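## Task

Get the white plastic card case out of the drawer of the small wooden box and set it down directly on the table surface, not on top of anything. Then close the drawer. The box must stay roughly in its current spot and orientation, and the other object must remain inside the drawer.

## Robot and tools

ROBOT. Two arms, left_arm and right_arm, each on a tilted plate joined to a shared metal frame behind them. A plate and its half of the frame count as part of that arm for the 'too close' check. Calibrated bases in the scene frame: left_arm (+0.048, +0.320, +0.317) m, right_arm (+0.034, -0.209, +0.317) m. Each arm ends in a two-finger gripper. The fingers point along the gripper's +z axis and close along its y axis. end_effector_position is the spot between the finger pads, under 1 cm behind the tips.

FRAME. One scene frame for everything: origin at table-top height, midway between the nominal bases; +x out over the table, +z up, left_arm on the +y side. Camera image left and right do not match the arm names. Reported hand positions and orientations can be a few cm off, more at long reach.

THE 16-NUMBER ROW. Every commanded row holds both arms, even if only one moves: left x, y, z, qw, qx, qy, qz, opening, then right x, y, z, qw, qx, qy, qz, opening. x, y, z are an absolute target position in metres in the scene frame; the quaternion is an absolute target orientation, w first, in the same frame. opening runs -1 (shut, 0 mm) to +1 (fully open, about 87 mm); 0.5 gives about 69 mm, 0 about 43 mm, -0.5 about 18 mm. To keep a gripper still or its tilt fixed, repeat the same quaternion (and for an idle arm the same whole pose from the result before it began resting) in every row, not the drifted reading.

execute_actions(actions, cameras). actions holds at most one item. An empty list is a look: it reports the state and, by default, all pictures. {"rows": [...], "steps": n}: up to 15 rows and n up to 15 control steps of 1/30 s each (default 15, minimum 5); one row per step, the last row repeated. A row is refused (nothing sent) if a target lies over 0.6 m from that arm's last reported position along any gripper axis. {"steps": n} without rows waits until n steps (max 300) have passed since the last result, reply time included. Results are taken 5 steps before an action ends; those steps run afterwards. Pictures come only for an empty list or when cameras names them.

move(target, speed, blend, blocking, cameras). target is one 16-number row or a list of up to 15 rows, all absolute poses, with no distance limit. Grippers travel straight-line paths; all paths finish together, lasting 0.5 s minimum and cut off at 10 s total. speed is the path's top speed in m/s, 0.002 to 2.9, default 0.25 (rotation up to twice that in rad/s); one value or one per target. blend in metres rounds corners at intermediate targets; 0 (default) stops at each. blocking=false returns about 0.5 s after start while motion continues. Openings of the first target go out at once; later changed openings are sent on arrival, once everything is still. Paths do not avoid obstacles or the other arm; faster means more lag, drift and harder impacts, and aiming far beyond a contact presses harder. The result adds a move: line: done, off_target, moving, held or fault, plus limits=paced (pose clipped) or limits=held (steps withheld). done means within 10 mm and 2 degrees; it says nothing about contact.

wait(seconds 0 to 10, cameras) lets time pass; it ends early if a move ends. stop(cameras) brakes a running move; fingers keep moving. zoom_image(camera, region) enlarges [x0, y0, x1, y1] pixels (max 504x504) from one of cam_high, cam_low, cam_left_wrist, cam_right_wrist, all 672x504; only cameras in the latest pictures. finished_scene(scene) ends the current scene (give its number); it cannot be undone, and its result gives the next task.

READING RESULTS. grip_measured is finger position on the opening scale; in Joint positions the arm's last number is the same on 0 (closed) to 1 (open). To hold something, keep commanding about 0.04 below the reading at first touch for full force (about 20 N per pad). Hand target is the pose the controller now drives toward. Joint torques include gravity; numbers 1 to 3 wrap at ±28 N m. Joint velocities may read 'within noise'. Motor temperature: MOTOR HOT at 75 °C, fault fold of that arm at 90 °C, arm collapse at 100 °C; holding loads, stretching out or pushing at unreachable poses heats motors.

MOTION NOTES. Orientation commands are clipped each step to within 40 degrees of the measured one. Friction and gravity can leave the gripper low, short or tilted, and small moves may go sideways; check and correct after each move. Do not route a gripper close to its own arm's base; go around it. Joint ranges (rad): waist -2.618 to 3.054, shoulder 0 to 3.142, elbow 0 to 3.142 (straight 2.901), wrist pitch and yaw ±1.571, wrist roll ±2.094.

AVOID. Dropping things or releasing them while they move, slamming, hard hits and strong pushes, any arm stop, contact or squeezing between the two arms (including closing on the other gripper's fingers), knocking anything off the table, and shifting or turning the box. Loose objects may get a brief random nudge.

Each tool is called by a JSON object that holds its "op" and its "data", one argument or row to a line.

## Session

{"op": "execute_actions", "data": {
  "actions": [],
  "cameras": ["all"]
}}

Scene clock: 0.00 s of 6000.00 s.
left_arm: end_effector_position=(+0.3331, +0.1519, +0.2145) grip_measured=+1.000 end_effector_quat_wxyz=(+0.166, +0.205, +0.963, +0.049) | right_arm: end_effector_position=(+0.4711, -0.3406, +0.1768) grip_measured=+1.000 end_effector_quat_wxyz=(+0.220, -0.321, +0.921, -0.013)
Joint positions: left_arm=[-0.841 1.741 0.813 -0.119 -0.801 -0.148 1] | right_arm=[-0.308 1.585 1.037 -0.062 -0.175 -0.955 1]
Joint velocities: within noise
Joint torques (N m): no reading
Motor temperatures (°C): left_arm=[26 31 30 26 24 26 23] | right_arm=[25 28 25 27 27 28 27]
Heat: left arm: 31 °C; right arm: 28 °C.
Hand target: left_arm +0.3356, +0.1518, +0.2160; +0.169, +0.201, +0.964, +0.048 | right_arm +0.4792, -0.3429, +0.1849; +0.232, -0.321, +0.918, -0.021
camera_calibration:
cam_left_wrist: T_world_to_cam=[[-0.375837, -0.909949, -0.175329, 0.299036], [-0.827423, 0.244324, 0.505645, 0.154714], [-0.417274, 0.335111, -0.844739, 0.410246], [0, 0, 0, 1]] pos_world=[0.411588, 0.0968291, 0.32075]
cam_right_wrist: T_world_to_cam=[[0.600023, -0.781227, 0.172214, -0.58096], [-0.755106, -0.481995, 0.444405, 0.132697], [-0.264175, -0.396693, -0.879117, 0.281155], [0, 0, 0, 1]] pos_world=[0.523063, -0.27837, 0.288247]

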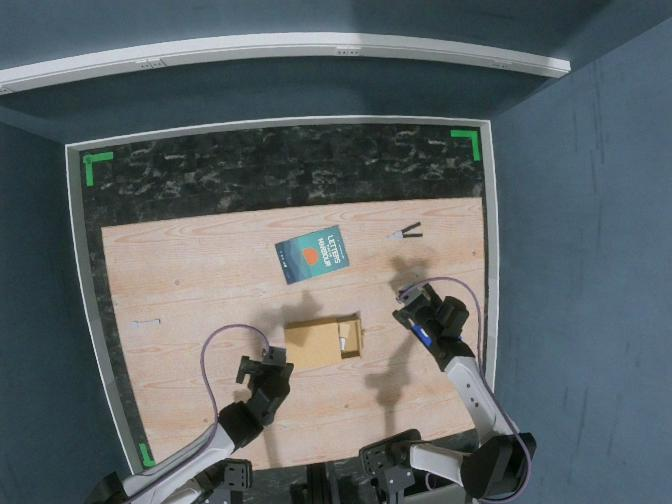

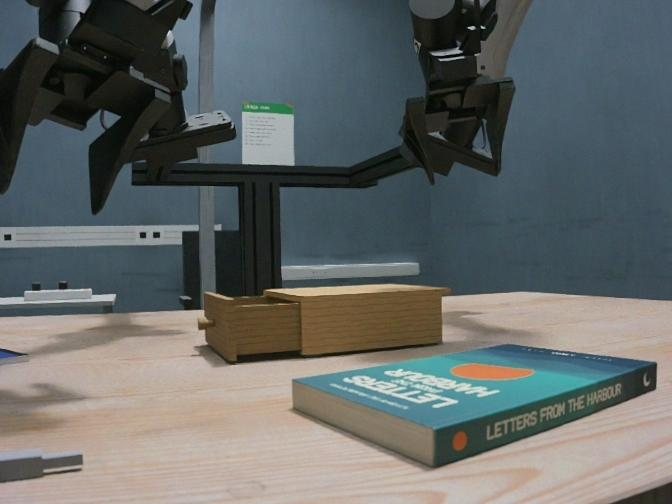

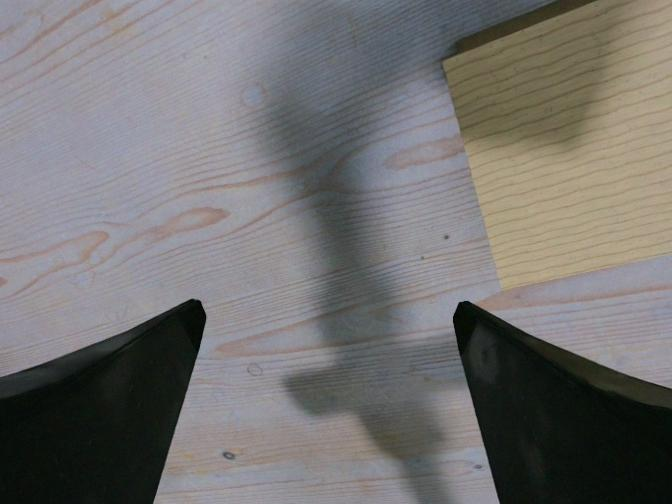

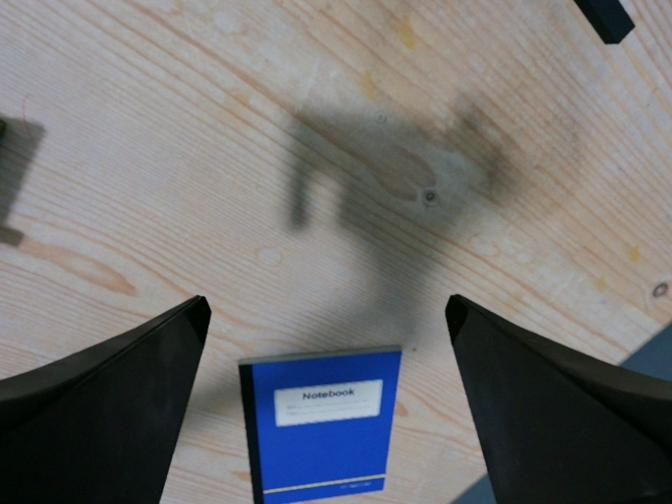

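{"op": "zoom_image", "data": {
  "camera": "cam_high",
  "region": [260, 290, 400, 395]
}}

{"op": "zoom_image", "data": {
  "camera": "cam_low",
  "region": [180, 260, 460, 400]
}}

Scaled by 3.600 from the camera's 672x504 image, which has a finer 960x720 frame.

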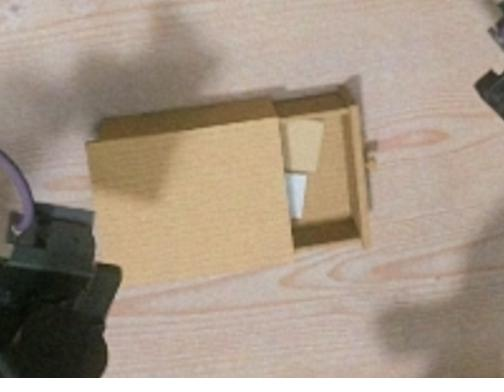

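Scaled by 1.800 from the camera's 672x504 image, which has a finer 960x720 frame.

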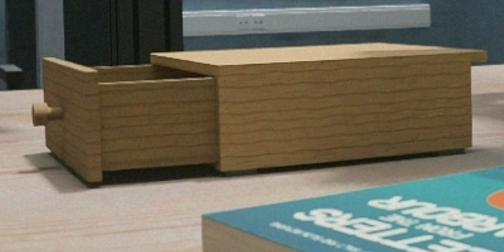

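{"op": "move", "data": {
  "target": [0.3331, 0.1519, 0.2145, 0.166, 0.205, 0.963, 0.049, 1, 0.335, -0.20, 0.24, 0.1301, -0.7179, 0.6695, 0.1396, 0.6],
  "speed": 0.35
}}

Scene clock: 3.77 s of 6000.00 s.
left_arm: end_effector_position=(+0.3331, +0.1519, +0.2145) grip_measured=+1.000 end_effector_quat_wxyz=(+0.166, +0.205, +0.963, +0.049) | right_arm: end_effector_position=(+0.3339, -0.1998, +0.2326) grip_measured=+0.600 end_effector_quat_wxyz=(-0.124, +0.711, -0.676, -0.147)
Joint positions: left_arm=[-0.841 1.741 0.813 -0.119 -0.801 -0.148 1] | right_arm=[0.083 1.236 0.758 -0.595 -0.109 -1.588 0.8]
Joint torques (N m): left_arm=[-4.36 -6.37 4.12 1.04 -0.11 0.14] | right_arm=[2.61 -7.8 4.77 -0.05 -0.24 -0.26]
Heat: left arm: 32 °C; right arm: 29 °C.
Hand target: left_arm +0.3331, +0.1518, +0.2145; +0.166, +0.205, +0.963, +0.049 | right_arm +0.3349, -0.1999, +0.2396; -0.130, +0.718, -0.670, -0.140
Off the commanded pose: left_arm 0.000 m, 0 deg | right_arm 0.007 m, 2 deg.
Kept back: nothing.
move: done
camera_calibration:
cam_left_wrist: T_world_to_cam=[[-0.375837, -0.909949, -0.175329, 0.299036], [-0.827423, 0.244324, 0.505645, 0.154714], [-0.417274, 0.335111, -0.844739, 0.410246], [0, 0, 0, 1]] pos_world=[0.411588, 0.0968291, 0.32075]
cam_right_wrist: T_world_to_cam=[[0.997092, 0.0744453, -0.0162752, -0.316027], [0.0732857, -0.878252, 0.472549, -0.29012], [0.0208853, -0.472368, -0.881154, 0.240142], [0, 0, 0, 1]] pos_world=[0.331354, -0.117836, 0.343555]

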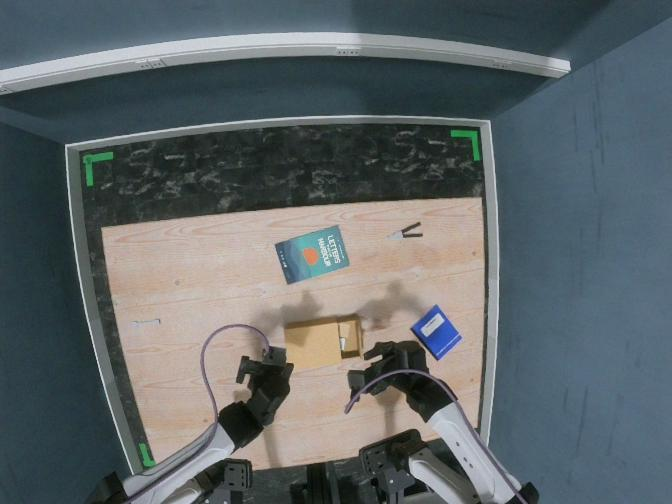

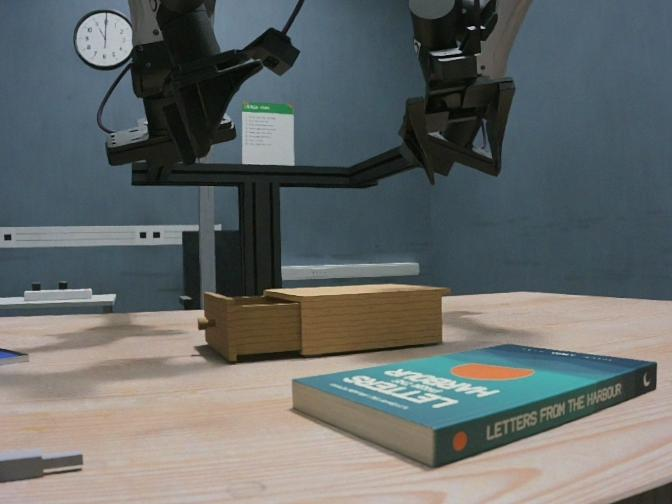

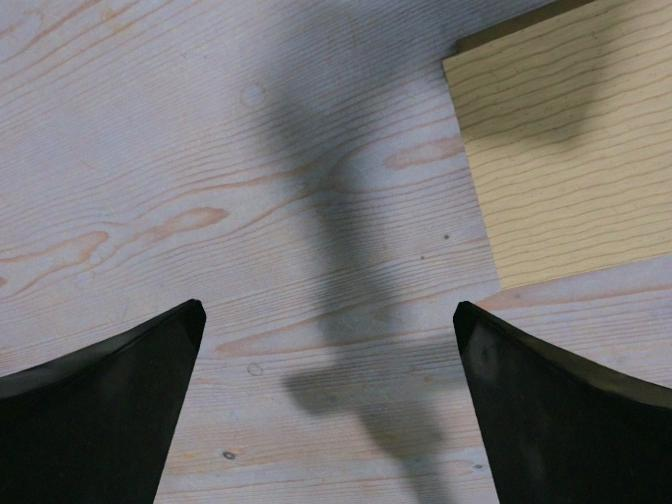

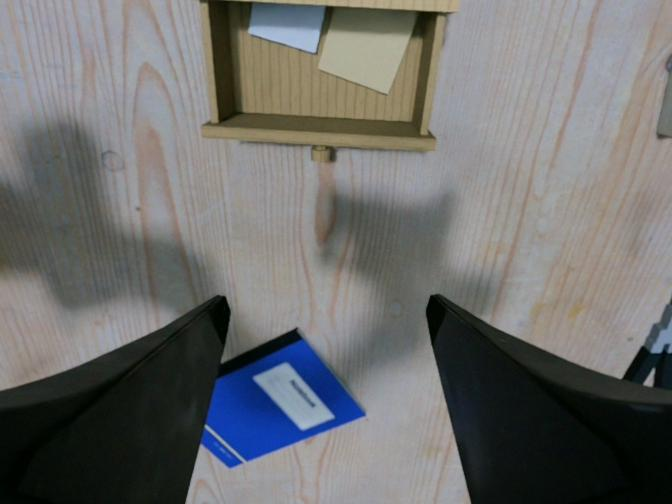

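{"op": "zoom_image", "data": {
  "camera": "cam_right_wrist",
  "region": [180, 0, 480, 200]
}}

Scaled by 1.680 from the camera's 672x504 image, which has a finer 960x720 frame.

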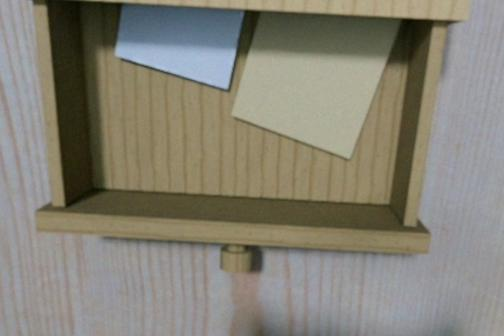

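{"op": "move", "data": {
  "target": [0.32, 0.20, 0.16, 0, 0, 0.99619, 0.08716, -1, 0.305, -0.150, 0.145, 0.0898, -0.7192, 0.6825, 0.0947, -1],
  "speed": 0.3
}}

{"op": "zoom_image", "data": {
  "camera": "cam_right_wrist",
  "region": [100, 0, 520, 315]
}}

Scene clock: 11.60 s of 6000.00 s.
left_arm: end_effector_position=(+0.3197, +0.2011, +0.1631) grip_measured=-0.993 end_effector_quat_wxyz=(+0.007, +0.007, +0.996, +0.089) | right_arm: end_effector_position=(+0.3068, -0.1537, +0.1475) grip_measured=-0.973 end_effector_quat_wxyz=(-0.090, +0.719, -0.683, -0.095)
Joint positions: left_arm=[-0.577 1.881 0.976 -0.408 -0.653 -0.516 0.004] | right_arm=[0.265 1.585 0.577 -0.05 0.105 -1.432 0.013]
Joint torques (N m): left_arm=[-3.45 -6.45 4.4 0.31 0 0.07] | right_arm=[3.81 -3.89 2.32 0.36 -0.18 -0.02]
Heat: left arm: 34 °C; right arm: 29 °C.
Hand target: left_arm +0.3201, +0.2000, +0.1601; +0.000, +0.000, +0.996, +0.087 | right_arm +0.3050, -0.1501, +0.1451; -0.090, +0.719, -0.682, -0.095
Off the commanded pose: left_arm 0.003 m, 1 deg | right_arm 0.005 m, 0 deg.
Kept back: nothing.
move: done
camera_calibration:
cam_left_wrist: T_world_to_cam=[[-0.0146394, -0.981848, -0.189105, 0.231052], [-0.671619, -0.130455, 0.729321, 0.146638], [-0.740752, 0.137683, -0.657518, 0.457176], [0, 0, 0, 1]] pos_world=[0.440521, 0.183042, 0.237348]
cam_right_wrist: T_world_to_cam=[[0.997461, 0.0711231, 0.00365961, -0.297477], [0.0559036, -0.813781, 0.578477, -0.207858], [0.0441212, -0.576804, -0.81569, 0.154511], [0, 0, 0, 1]] pos_world=[0.301524, -0.0588704, 0.247363]

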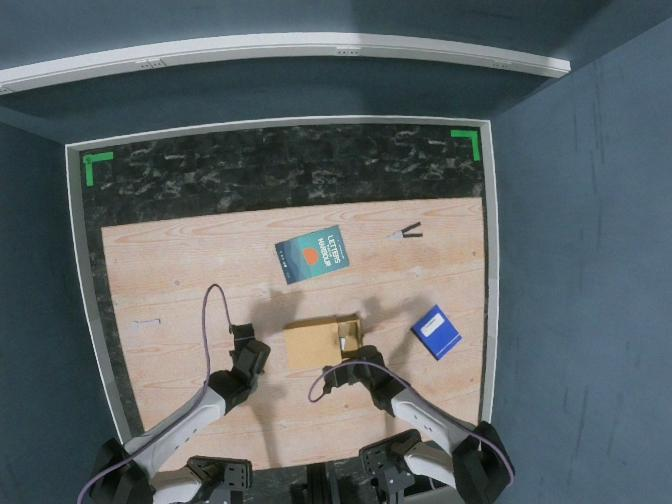

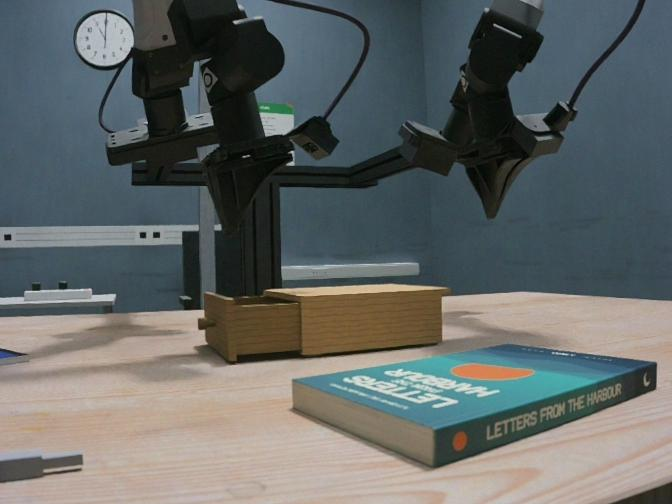

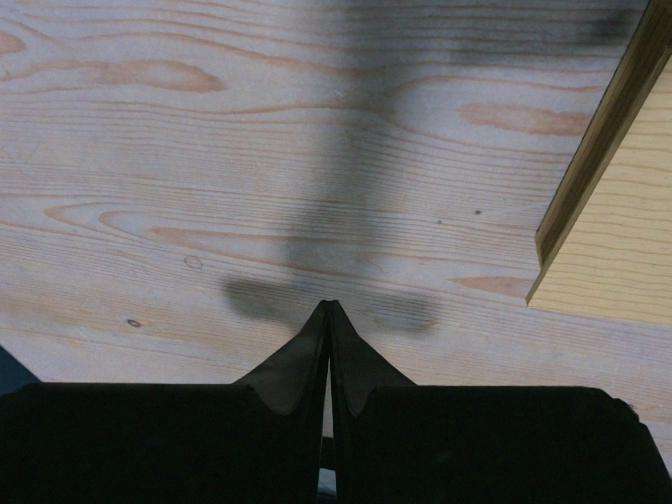

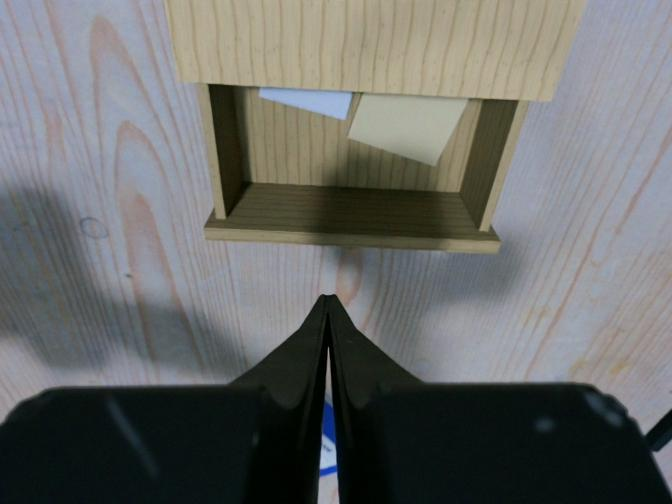

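Scaled by 1.200 from the camera's 672x504 image, which has a finer 960x720 frame.

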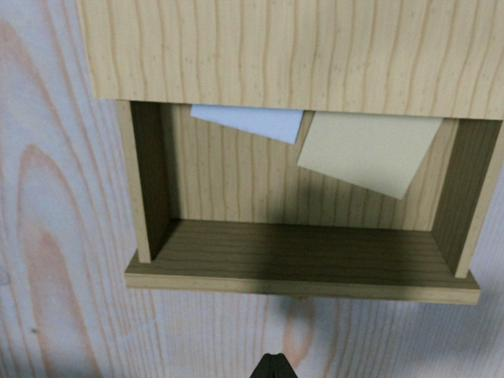

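{"op": "zoom_image", "data": {
  "camera": "cam_right_wrist",
  "region": [190, 70, 350, 260]
}}

{"op": "zoom_image", "data": {
  "camera": "cam_right_wrist",
  "region": [340, 70, 520, 260]
}}

Scaled by 2.653 from the camera's 672x504 image, which has a finer 960x720 frame.

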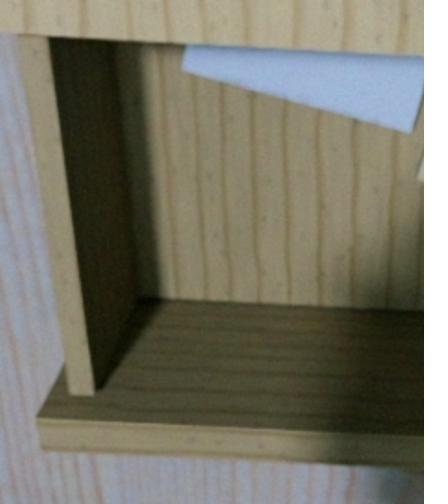

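Scaled by 2.653 from the camera's 672x504 image, which has a finer 960x720 frame.

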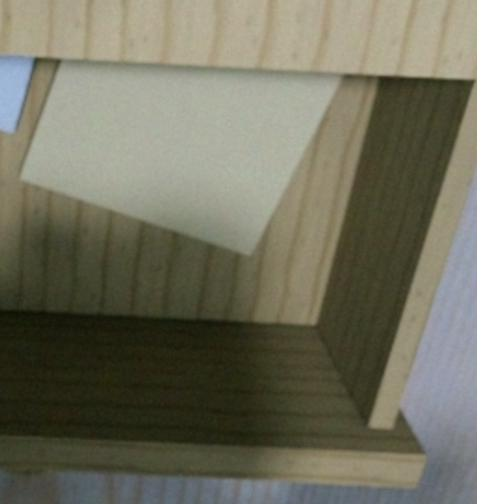

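{"op": "move", "data": {
  "target": [0.32, 0.20, 0.16, 0, 0, 0.99619, 0.08716, -1, 0.289, -0.120, 0.070, 0.21725, -0.59391, 0.73426, 0.24692, 0.21],
  "speed": 0.2,
  "cameras": ["cam_right_wrist", "cam_low"]
}}

{"op": "zoom_image", "data": {
  "camera": "cam_right_wrist",
  "region": [130, 180, 550, 420]
}}

Scene clock: 19.63 s of 6000.00 s.
left_arm: end_effector_position=(+0.3194, +0.2010, +0.1632) grip_measured=-0.993 end_effector_quat_wxyz=(+0.006, +0.006, +0.996, +0.088) | right_arm: end_effector_position=(+0.2875, -0.1217, +0.0723) grip_measured=+0.210 end_effector_quat_wxyz=(-0.210, +0.601, -0.732, -0.243)
Joint positions: left_arm=[-0.577 1.881 0.976 -0.41 -0.652 -0.517 0.004] | right_arm=[0.021 1.971 0.58 0.362 -0.408 -1.4 0.605]
Joint torques (N m): left_arm=[-3.45 -6.39 4.38 0.32 -0.02 0.04] | right_arm=[1.87 -4.41 0.2 0.33 -0.57 -0.06]
Heat: left arm: 35 °C; right arm: 29 °C.
Hand target: left_arm +0.3200, +0.2000, +0.1601; +0.000, +0.000, +0.996, +0.087 | right_arm +0.2891, -0.1201, +0.0701; +0.217, -0.594, +0.734, +0.247
Off the commanded pose: left_arm 0.003 m, 1 deg | right_arm 0.003 m, 1 deg.
Kept back: nothing.
move: done
camera_calibration:
cam_right_wrist: T_world_to_cam=[[0.985556, -0.142037, -0.0922181, -0.295757], [-0.117955, -0.966489, 0.228003, -0.0804362], [-0.121513, -0.213833, -0.969283, 0.215473], [0, 0, 0, 1]] pos_world=[0.30818, -0.073674, 0.19992]
Images, in order (width x height): cam_low 672x504, cam_right_wrist 672x504.

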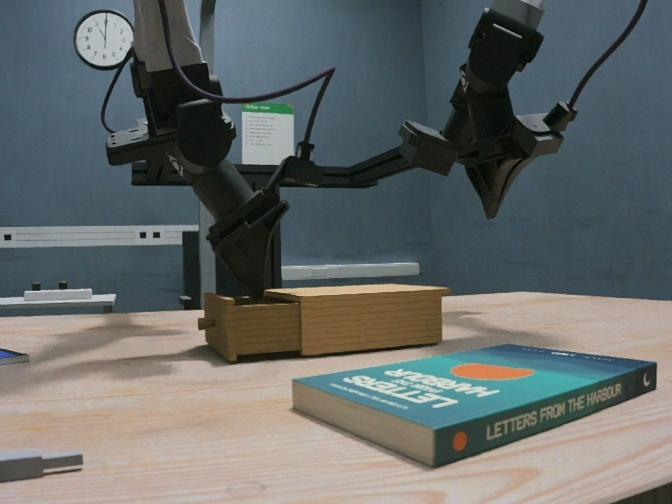

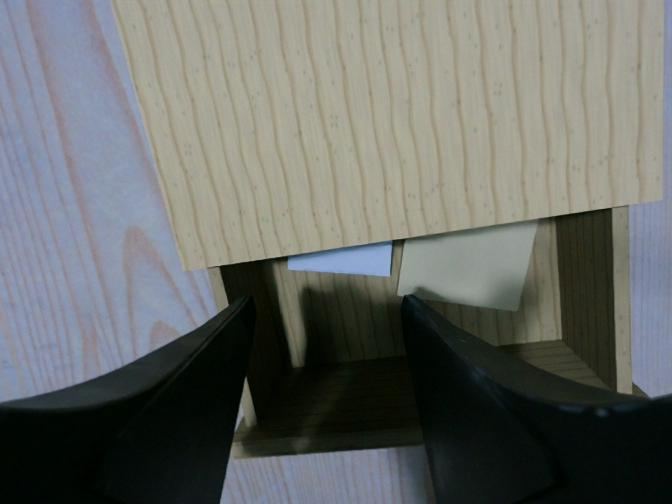

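Scaled by 1.200 from the camera's 672x504 image, which has a finer 960x720 frame.

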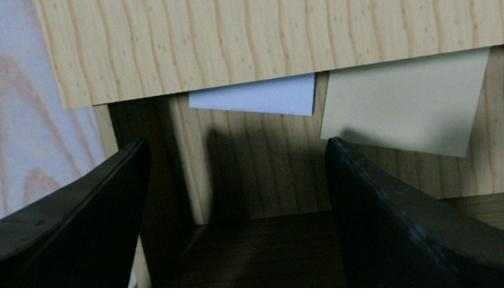

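{"op": "move", "data": {
  "target": [
    [0.32, 0.20, 0.16, 0, 0, 0.99619, 0.08716, -1, 0.303, -0.140, 0.050, 0.1096, -0.7045, 0.6923, 0.1116, -1],
    [0.32, 0.20, 0.16, 0, 0, 0.99619, 0.08716, -1, 0.303, -0.140, 0.012, 0.1096, -0.7045, 0.6923, 0.1116, -1]
  ],
  "speed": [0.15, 0.08],
  "cameras": ["cam_right_wrist"]
}}

Scene clock: 25.20 s of 6000.00 s.
left_arm: end_effector_position=(+0.3194, +0.2011, +0.1632) grip_measured=-0.993 end_effector_quat_wxyz=(+0.006, +0.006, +0.996, +0.088) | right_arm: end_effector_position=(+0.3001, -0.1376, +0.0211) grip_measured=-0.973 end_effector_quat_wxyz=(-0.105, +0.704, -0.692, -0.118)
Joint positions: left_arm=[-0.577 1.881 0.976 -0.41 -0.652 -0.517 0.004] | right_arm=[0.134 2.184 0.732 0.398 -0.014 -1.512 0.013]
Joint torques (N m): left_arm=[-3.52 -6.42 4.37 0.33 -0.02 0.04] | right_arm=[1.96 -3.51 1.03 0.46 -0.29 -0.33]
Motor temperatures (°C): left_arm=[26 36 31 26 24 26 23] | right_arm=[25 29 26 27 27 27 27]
Heat: left arm: 36 °C; right arm: 29 °C.
Hand target: left_arm +0.3200, +0.2000, +0.1601; +0.000, +0.000, +0.996, +0.087 | right_arm +0.3027, -0.1402, +0.0125; -0.109, +0.704, -0.692, -0.112
Off the commanded pose: left_arm 0.003 m, 1 deg | right_arm 0.010 m, 1 deg.
Kept back: nothing.
move: done
camera_calibration:
cam_right_wrist: T_world_to_cam=[[0.999151, 0.0396265, -0.0112982, -0.295873], [0.039549, -0.845261, 0.532888, -0.119713], [0.0115665, -0.532882, -0.846111, 0.0774562], [0, 0, 0, 1]] pos_world=[0.29946, -0.0481889, 0.125987]
Images, in order (width x height): cam_right_wrist 672x504.

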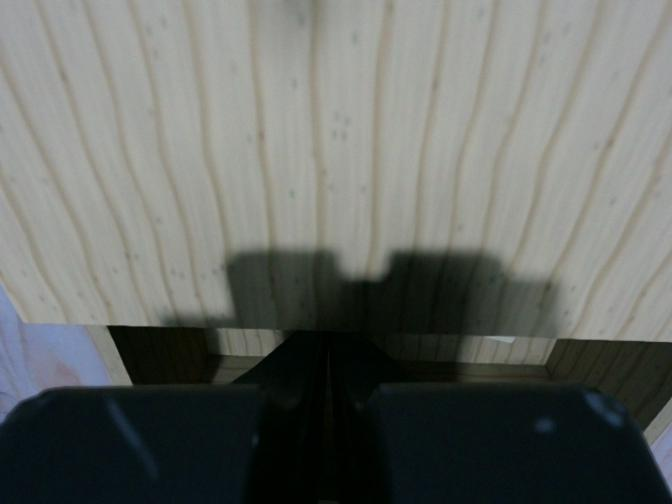

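{"op": "move", "data": {
  "target": [0.32, 0.20, 0.16, 0, 0, 0.99619, 0.08716, -1, 0.306, -0.140, 0.004, 0.1096, -0.7045, 0.6923, 0.1116, -1],
  "speed": 0.05,
  "cameras": []
}}

Scene clock: 28.53 s of 6000.00 s.
left_arm: end_effector_position=(+0.3194, +0.2011, +0.1632) grip_measured=-0.993 end_effector_quat_wxyz=(+0.006, +0.006, +0.996, +0.088) | right_arm: end_effector_position=(+0.3004, -0.1376, +0.0204) grip_measured=-0.973 end_effector_quat_wxyz=(-0.103, +0.705, -0.692, -0.119)
Joint positions: left_arm=[-0.577 1.881 0.976 -0.41 -0.652 -0.517 0.004] | right_arm=[0.134 2.186 0.738 0.391 -0.014 -1.514 0.013]
Joint torques (N m): left_arm=[-3.52 -6.45 4.38 0.33 -0.02 0.05] | right_arm=[1.22 -1.51 3.17 0.6 -0.35 -0.38]
Heat: left arm: 37 °C; right arm: 29 °C.
Hand target: left_arm +0.3200, +0.2000, +0.1601; +0.000, +0.000, +0.996, +0.087 | right_arm +0.3054, -0.1405, +0.0055; -0.109, +0.704, -0.692, -0.112
Off the commanded pose: left_arm 0.003 m, 1 deg | right_arm 0.018 m, 1 deg.
Kept back: nothing.
move: off_target (right_arm)
No camera images: "cameras" was empty.

{"op": "move", "data": {
  "target": [0.32, 0.20, 0.16, 0, 0, 0.99619, 0.08716, -1, 0.337, -0.141, 0.014, 0.1096, -0.7045, 0.6923, 0.1116, -1],
  "speed": 0.06,
  "cameras": ["cam_right_wrist", "cam_high"]
}}

{"op": "zoom_image", "data": {
  "camera": "cam_right_wrist",
  "region": [90, 300, 672, 420]
}}

{"op": "zoom_image", "data": {
  "camera": "cam_high",
  "region": [300, 300, 390, 380]
}}

Scene clock: 29.73 s of 6000.00 s.
left_arm: end_effector_position=(+0.3194, +0.2011, +0.1632) grip_measured=-0.993 end_effector_quat_wxyz=(+0.006, +0.006, +0.996, +0.088) | right_arm: end_effector_position=(+0.3022, -0.1378, +0.0210) grip_measured=-0.973 end_effector_quat_wxyz=(-0.070, +0.709, -0.686, -0.147)
Joint positions: left_arm=[-0.577 1.881 0.976 -0.41 -0.652 -0.517 0.004] | right_arm=[0.134 2.178 0.829 0.204 -0.013 -1.514 0.013]
Joint torques (N m): left_arm=[-3.49 -6.42 4.38 0.33 -0.02 0.04] | right_arm=[1.42 -6.43 3.04 0.76 -0.31 -0.38]
Heat: left arm: 37 °C; right arm: 29 °C.
Hand target: left_arm +0.3200, +0.2000, +0.1601; +0.000, +0.000, +0.996, +0.087 | right_arm +0.3365, -0.1422, +0.0170; -0.108, +0.705, -0.692, -0.111
Off the commanded pose: left_arm 0.003 m, 1 deg | right_arm 0.036 m, 6 deg.
Kept back: nothing.
move: off_target (right_arm)
camera_calibration:
cam_right_wrist: T_world_to_cam=[[0.992798, 0.0686988, -0.098142, -0.29019], [0.110744, -0.838723, 0.533178, -0.140569], [-0.0456853, -0.540207, -0.840291, 0.0935026], [0, 0, 0, 1]] pos_world=[0.307939, -0.0474518, 0.125038]
Images, in order (width x height): cam_high 672x504, cam_right_wrist 672x504.

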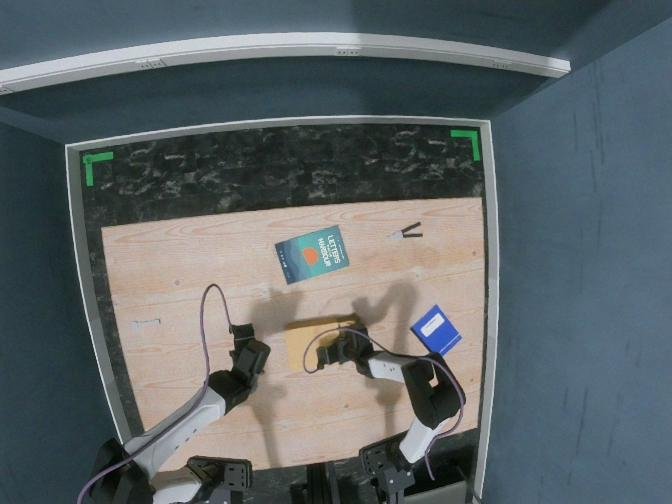

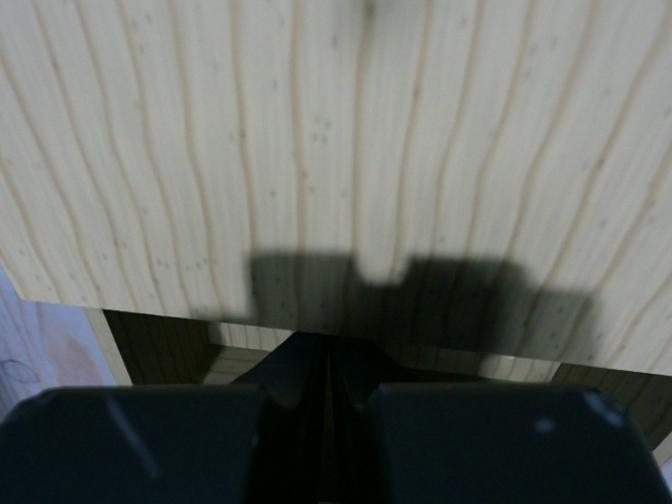

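Region (90, 300, 672, 420) is 582x120 pixels. A region can be at most 504 by 504 pixels.

Scaled by 5.600 from the camera's 672x504 image, which has a finer 960x720 frame.

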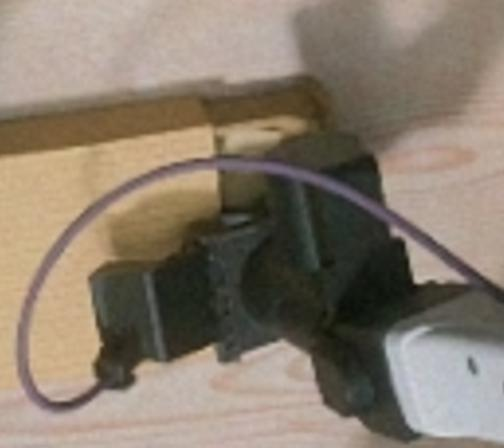

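{"op": "move", "data": {
  "target": [0.32, 0.20, 0.16, 0, 0, 0.99619, 0.08716, -1, 0.337, -0.141, 0.020, 0.1096, -0.7045, 0.6923, 0.1116, -1],
  "speed": 0.06,
  "cameras": ["cam_right_wrist", "cam_high"]
}}

{"op": "zoom_image", "data": {
  "camera": "cam_right_wrist",
  "region": [90, 290, 590, 420]
}}

{"op": "zoom_image", "data": {
  "camera": "cam_high",
  "region": [300, 300, 390, 380]
}}

Scene clock: 30.80 s of 6000.00 s.
left_arm: end_effector_position=(+0.3194, +0.2011, +0.1632) grip_measured=-0.993 end_effector_quat_wxyz=(+0.006, +0.006, +0.996, +0.088) | right_arm: end_effector_position=(+0.3022, -0.1378, +0.0214) grip_measured=-0.973 end_effector_quat_wxyz=(-0.069, +0.709, -0.686, -0.148)
Joint positions: left_arm=[-0.577 1.881 0.976 -0.41 -0.652 -0.517 0.004] | right_arm=[0.134 2.176 0.829 0.2 -0.013 -1.514 0.013]
Joint torques (N m): left_arm=[-3.45 -6.45 4.4 0.32 -0.02 0.04] | right_arm=[1.89 -7.75 1.99 0.67 -0.28 -0.32]
Heat: left arm: 37 °C; right arm: 30 °C.
Hand target: left_arm +0.3200, +0.2000, +0.1601; +0.000, +0.000, +0.996, +0.087 | right_arm +0.3365, -0.1419, +0.0222; -0.108, +0.705, -0.692, -0.111
Off the commanded pose: left_arm 0.003 m, 1 deg | right_arm 0.035 m, 6 deg.
Kept back: nothing.
move: off_target (right_arm)
camera_calibration:
cam_right_wrist: T_world_to_cam=[[0.992628, 0.0691236, -0.0995539, -0.290097], [0.111848, -0.838826, 0.532786, -0.1411], [-0.0466803, -0.539994, -0.840374, 0.0941758], [0, 0, 0, 1]] pos_world=[0.308137, -0.0474516, 0.125439]
Images, in order (width x height): cam_high 672x504, cam_right_wrist 672x504.

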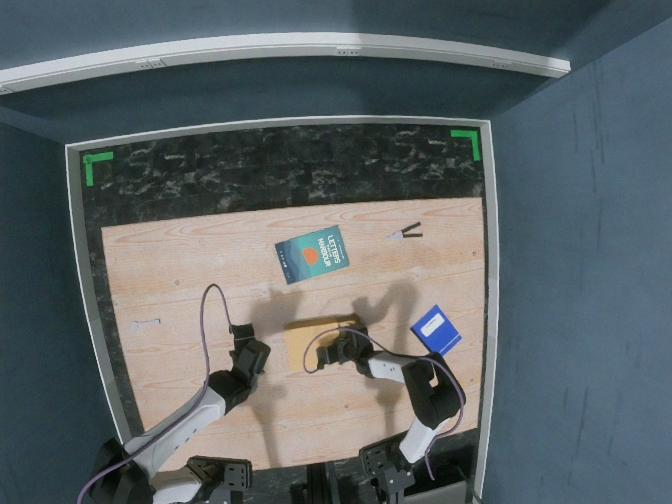

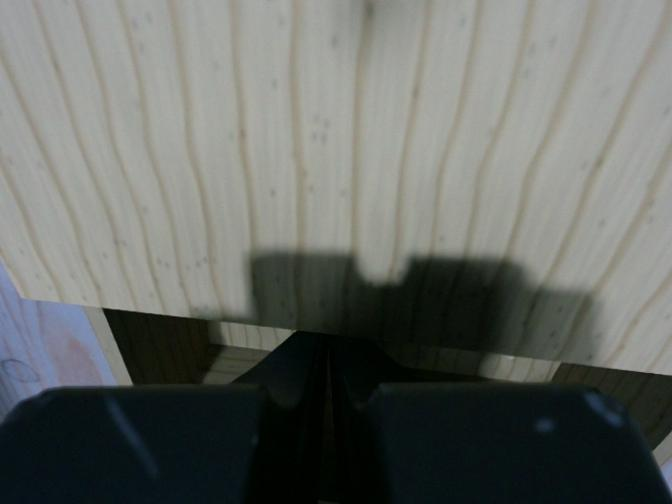

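Scaled by 1.008 from the camera's 672x504 image, which has a finer 960x720 frame.

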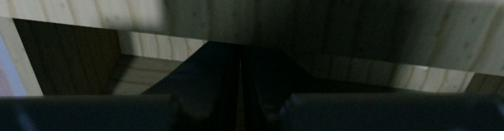

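Scaled by 5.600 from the camera's 672x504 image, which has a finer 960x720 frame.

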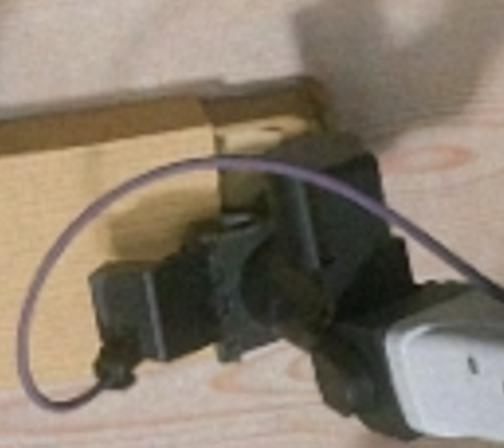

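{"op": "move", "data": {
  "target": [0.32, 0.20, 0.16, 0, 0, 0.99619, 0.08716, -1, 0.325, -0.141, 0.060, 0.1096, -0.7045, 0.6923, 0.1116, -1],
  "speed": 0.12,
  "cameras": ["cam_right_wrist", "cam_high"]
}}

{"op": "zoom_image", "data": {
  "camera": "cam_right_wrist",
  "region": [90, 180, 590, 420]
}}

{"op": "zoom_image", "data": {
  "camera": "cam_high",
  "region": [300, 300, 390, 380]
}}

Scene clock: 32.93 s of 6000.00 s.
left_arm: end_effector_position=(+0.3194, +0.2011, +0.1632) grip_measured=-0.993 end_effector_quat_wxyz=(+0.006, +0.006, +0.996, +0.088) | right_arm: end_effector_position=(+0.3137, -0.1429, +0.0509) grip_measured=-0.973 end_effector_quat_wxyz=(-0.096, +0.706, -0.691, -0.123)
Joint positions: left_arm=[-0.577 1.881 0.976 -0.41 -0.652 -0.517 0.004] | right_arm=[0.146 2.039 0.734 0.232 -0.005 -1.504 0.013]
Joint torques (N m): left_arm=[-3.49 -6.45 4.34 0.33 -0.03 0.05] | right_arm=[4.56 -9.28 -0.08 0.14 -0.22 -0.05]
Heat: left arm: 37 °C; right arm: 30 °C.
Hand target: left_arm +0.3200, +0.2000, +0.1601; +0.000, +0.000, +0.996, +0.087 | right_arm +0.3248, -0.1410, +0.0596; -0.110, +0.704, -0.692, -0.112
Off the commanded pose: left_arm 0.003 m, 1 deg | right_arm 0.015 m, 2 deg.
Kept back: nothing.
move: off_target (right_arm)
camera_calibration:
cam_right_wrist: T_world_to_cam=[[0.998426, 0.0480173, -0.0289893, -0.306698], [0.0560739, -0.842289, 0.536101, -0.145599], [0.00132475, -0.536883, -0.843656, 0.102249], [0, 0, 0, 1]] pos_world=[0.314244, -0.0530133, 0.155428]
Images, in order (width x height): cam_high 672x504, cam_right_wrist 672x504.

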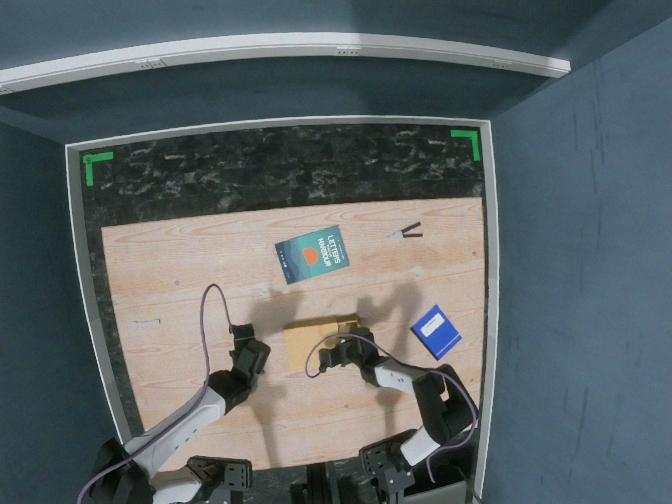

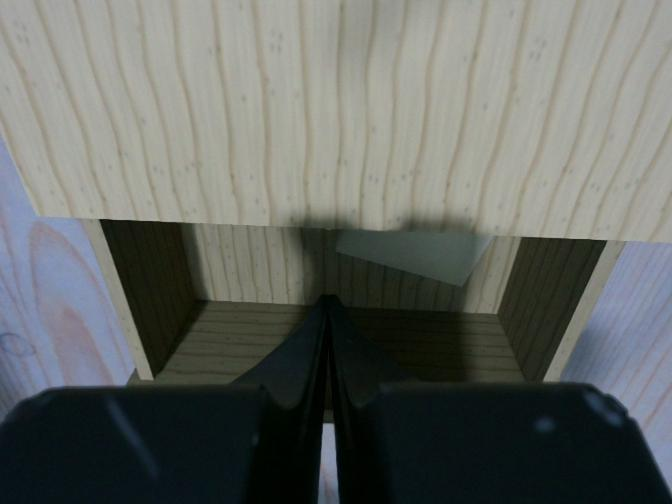

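Scaled by 1.008 from the camera's 672x504 image, which has a finer 960x720 frame.

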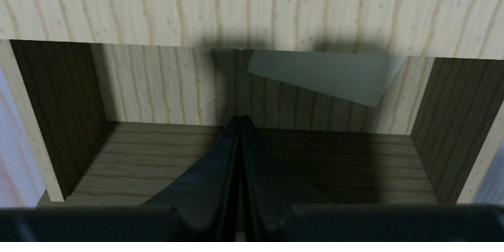

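Scaled by 5.600 from the camera's 672x504 image, which has a finer 960x720 frame.

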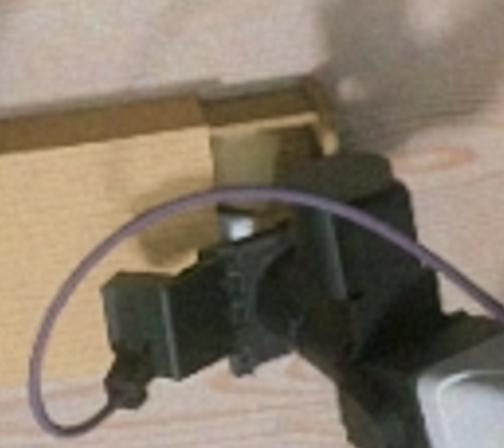

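{"op": "move", "data": {
  "target": [
    [0.32, 0.20, 0.16, 0, 0, 0.99619, 0.08716, -1, 0.305, -0.143, 0.040, 0.1096, -0.7045, 0.6923, 0.1116, -1],
    [0.32, 0.20, 0.16, 0, 0, 0.99619, 0.08716, -1, 0.305, -0.143, 0.019, 0.1096, -0.7045, 0.6923, 0.1116, -1]
  ],
  "speed": [0.12, 0.08],
  "cameras": []
}}

Scene clock: 34.63 s of 6000.00 s.
left_arm: end_effector_position=(+0.3194, +0.2011, +0.1632) grip_measured=-0.993 end_effector_quat_wxyz=(+0.006, +0.006, +0.996, +0.088) | right_arm: end_effector_position=(+0.2991, -0.1441, +0.0237) grip_measured=-0.973 end_effector_quat_wxyz=(-0.096, +0.704, -0.694, -0.116)
Joint positions: left_arm=[-0.577 1.881 0.976 -0.41 -0.652 -0.517 0.004] | right_arm=[0.125 2.166 0.727 0.377 -0.004 -1.516 0.013]
Joint torques (N m): left_arm=[-3.51 -6.46 4.38 0.33 -0.02 0.04] | right_arm=[2.52 -4.85 0.43 0.43 -0.42 -0.31]
Heat: left arm: 37 °C; right arm: 30 °C.
Hand target: left_arm +0.3200, +0.2000, +0.1601; +0.000, +0.000, +0.996, +0.087 | right_arm +0.3051, -0.1431, +0.0194; -0.109, +0.705, -0.692, -0.112
Off the commanded pose: left_arm 0.003 m, 1 deg | right_arm 0.008 m, 2 deg.
Kept back: nothing.
move: done
No camera images: "cameras" was empty.

{"op": "move", "data": {
  "target": [0.32, 0.20, 0.16, 0, 0, 0.99619, 0.08716, -1, 0.338, -0.143, 0.018, 0.1096, -0.7045, 0.6923, 0.1116, -1],
  "speed": 0.08,
  "cameras": ["cam_right_wrist", "cam_high"]
}}

{"op": "zoom_image", "data": {
  "camera": "cam_right_wrist",
  "region": [90, 180, 590, 420]
}}

{"op": "zoom_image", "data": {
  "camera": "cam_high",
  "region": [300, 300, 390, 380]
}}

Scene clock: 35.63 s of 6000.00 s.
left_arm: end_effector_position=(+0.3194, +0.2011, +0.1632) grip_measured=-0.993 end_effector_quat_wxyz=(+0.006, +0.006, +0.996, +0.088) | right_arm: end_effector_position=(+0.3185, -0.1421, +0.0216) grip_measured=-0.973 end_effector_quat_wxyz=(-0.084, +0.706, -0.692, -0.126)
Joint positions: left_arm=[-0.577 1.881 0.976 -0.41 -0.652 -0.517 0.004] | right_arm=[0.125 2.166 0.836 0.236 -0.004 -1.517 0.013]
Joint torques (N m): left_arm=[-3.48 -6.42 4.36 0.33 -0.02 0.04] | right_arm=[1.98 -6.34 2.41 0.49 -0.42 -0.36]
Heat: left arm: 37 °C; right arm: 30 °C.
Hand target: left_arm +0.3200, +0.2000, +0.1601; +0.000, +0.000, +0.996, +0.087 | right_arm +0.3379, -0.1434, +0.0191; -0.109, +0.705, -0.692, -0.111
Off the commanded pose: left_arm 0.003 m, 1 deg | right_arm 0.020 m, 3 deg.
Kept back: nothing.
move: off_target (right_arm)
camera_calibration:
cam_right_wrist: T_world_to_cam=[[0.997494, 0.0492668, -0.050772, -0.311343], [0.0690202, -0.835248, 0.545524, -0.132765], [-0.015531, -0.547662, -0.836556, 0.0816259], [0, 0, 0, 1]] pos_world=[0.320994, -0.0508495, 0.124904]
Images, in order (width x height): cam_high 672x504, cam_right_wrist 672x504.

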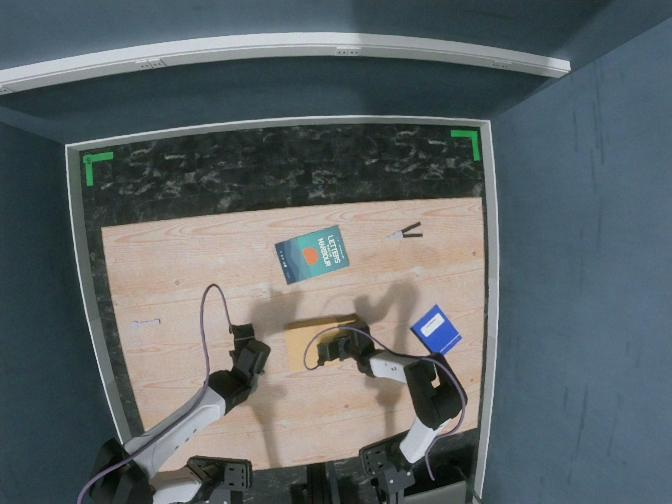

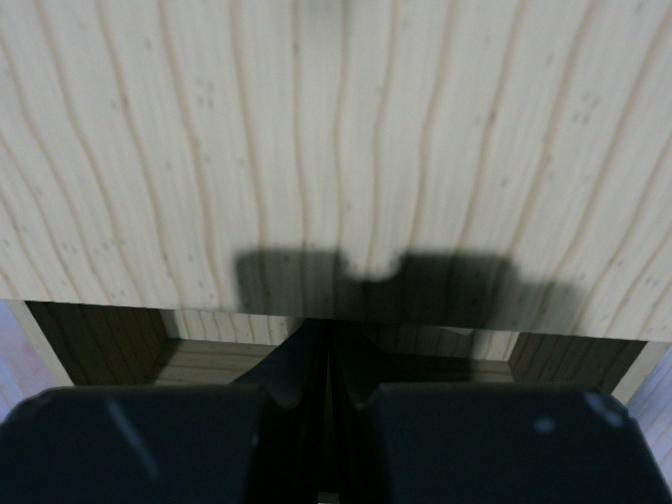

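Scaled by 1.008 from the camera's 672x504 image, which has a finer 960x720 frame.

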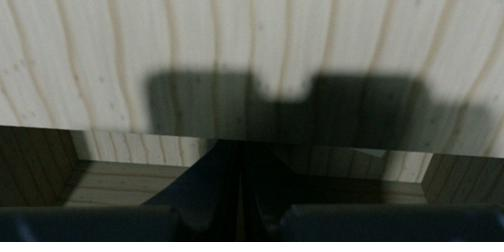

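Scaled by 5.600 from the camera's 672x504 image, which has a finer 960x720 frame.

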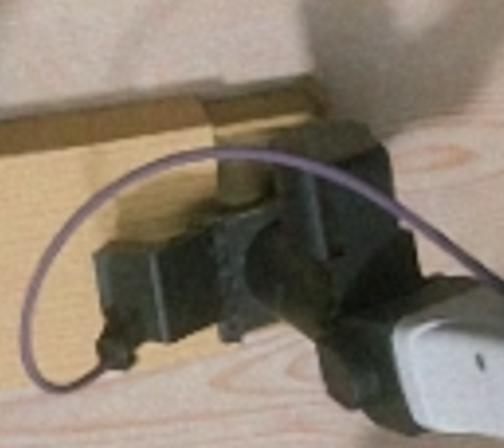

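{"op": "move", "data": {
  "target": [0.32, 0.20, 0.16, 0, 0, 0.99619, 0.08716, -1, 0.355, -0.143, 0.024, 0.1096, -0.7045, 0.6923, 0.1116, -1],
  "speed": 0.08,
  "cameras": ["cam_right_wrist", "cam_high"]
}}

{"op": "zoom_image", "data": {
  "camera": "cam_right_wrist",
  "region": [90, 180, 590, 420]
}}

{"op": "zoom_image", "data": {
  "camera": "cam_high",
  "region": [300, 300, 390, 380]
}}

Scene clock: 36.63 s of 6000.00 s.
left_arm: end_effector_position=(+0.3194, +0.2011, +0.1632) grip_measured=-0.993 end_effector_quat_wxyz=(+0.006, +0.006, +0.996, +0.088) | right_arm: end_effector_position=(+0.3204, -0.1422, +0.0222) grip_measured=-0.973 end_effector_quat_wxyz=(-0.069, +0.708, -0.689, -0.140)
Joint positions: left_arm=[-0.577 1.881 0.976 -0.41 -0.652 -0.517 0.004] | right_arm=[0.125 2.166 0.885 0.144 -0.004 -1.517 0.013]
Joint torques (N m): left_arm=[-3.48 -6.41 4.31 0.33 -0.03 0.04] | right_arm=[2.28 -8.73 2.77 0.49 -0.41 -0.35]
Heat: left arm: 38 °C; right arm: 30 °C.
Hand target: left_arm +0.3200, +0.2000, +0.1601; +0.000, +0.000, +0.996, +0.087 | right_arm +0.3546, -0.1437, +0.0259; -0.109, +0.705, -0.692, -0.111
Off the commanded pose: left_arm 0.003 m, 1 deg | right_arm 0.035 m, 6 deg.
Kept back: nothing.
move: off_target (right_arm)
camera_calibration:
cam_right_wrist: T_world_to_cam=[[0.993935, 0.0615086, -0.0911537, -0.309449], [0.101454, -0.832687, 0.54437, -0.143266], [-0.042419, -0.550317, -0.833878, 0.0902884], [0, 0, 0, 1]] pos_world=[0.325937, -0.0505745, 0.125072]
Images, in order (width x height): cam_high 672x504, cam_right_wrist 672x504.

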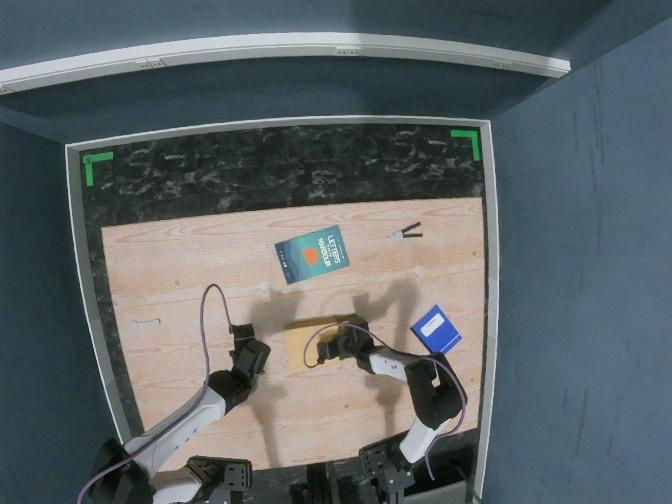

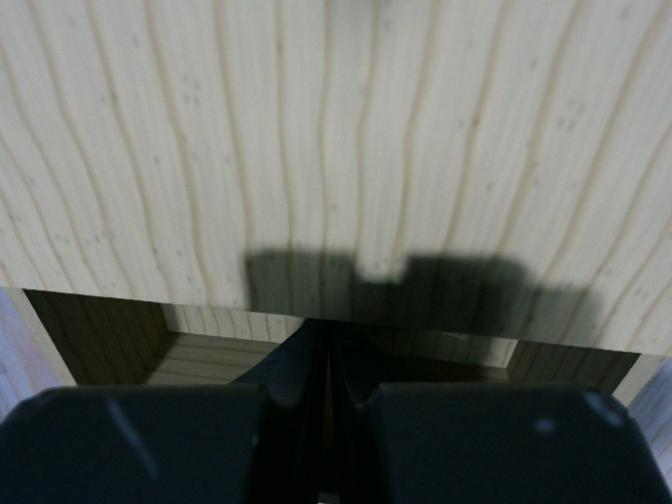

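Scaled by 1.008 from the camera's 672x504 image, which has a finer 960x720 frame.

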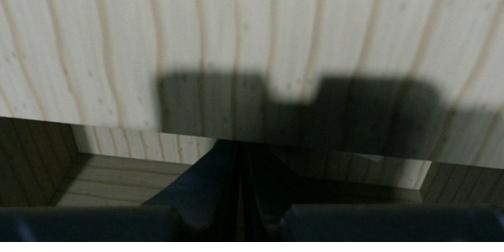

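Scaled by 5.600 from the camera's 672x504 image, which has a finer 960x720 frame.

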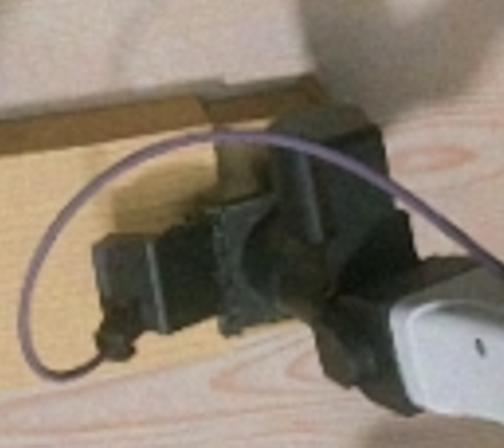

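{"op": "move", "data": {
  "target": [
    [0.32, 0.20, 0.16, 0, 0, 0.99619, 0.08716, -1, 0.310, -0.1395, 0.048, 0.1096, -0.7045, 0.6923, 0.1116, -1],
    [0.32, 0.20, 0.16, 0, 0, 0.99619, 0.08716, -1, 0.305, -0.1395, 0.019, 0.1096, -0.7045, 0.6923, 0.1116, -1]
  ],
  "speed": [0.15, 0.1],
  "cameras": []
}}

Scene clock: 40.13 s of 6000.00 s.
left_arm: end_effector_position=(+0.3194, +0.2011, +0.1632) grip_measured=-0.993 end_effector_quat_wxyz=(+0.006, +0.006, +0.996, +0.088) | right_arm: end_effector_position=(+0.3022, -0.1387, +0.0238) grip_measured=-0.973 end_effector_quat_wxyz=(-0.102, +0.706, -0.692, -0.116)
Joint positions: left_arm=[-0.577 1.881 0.976 -0.41 -0.652 -0.517 0.004] | right_arm=[0.136 2.17 0.734 0.382 -0.006 -1.512 0.013]
Joint torques (N m): left_arm=[-3.52 -6.43 4.38 0.32 -0.03 0.05] | right_arm=[2.48 -4.62 0.08 0.44 -0.29 -0.25]
Heat: left arm: 38 °C; right arm: 31 °C.
Hand target: left_arm +0.3200, +0.2000, +0.1601; +0.000, +0.000, +0.996, +0.087 | right_arm +0.3050, -0.1396, +0.0192; -0.109, +0.705, -0.692, -0.112
Off the commanded pose: left_arm 0.003 m, 1 deg | right_arm 0.006 m, 1 deg.
Kept back: nothing.
move: done
No camera images: "cameras" was empty.


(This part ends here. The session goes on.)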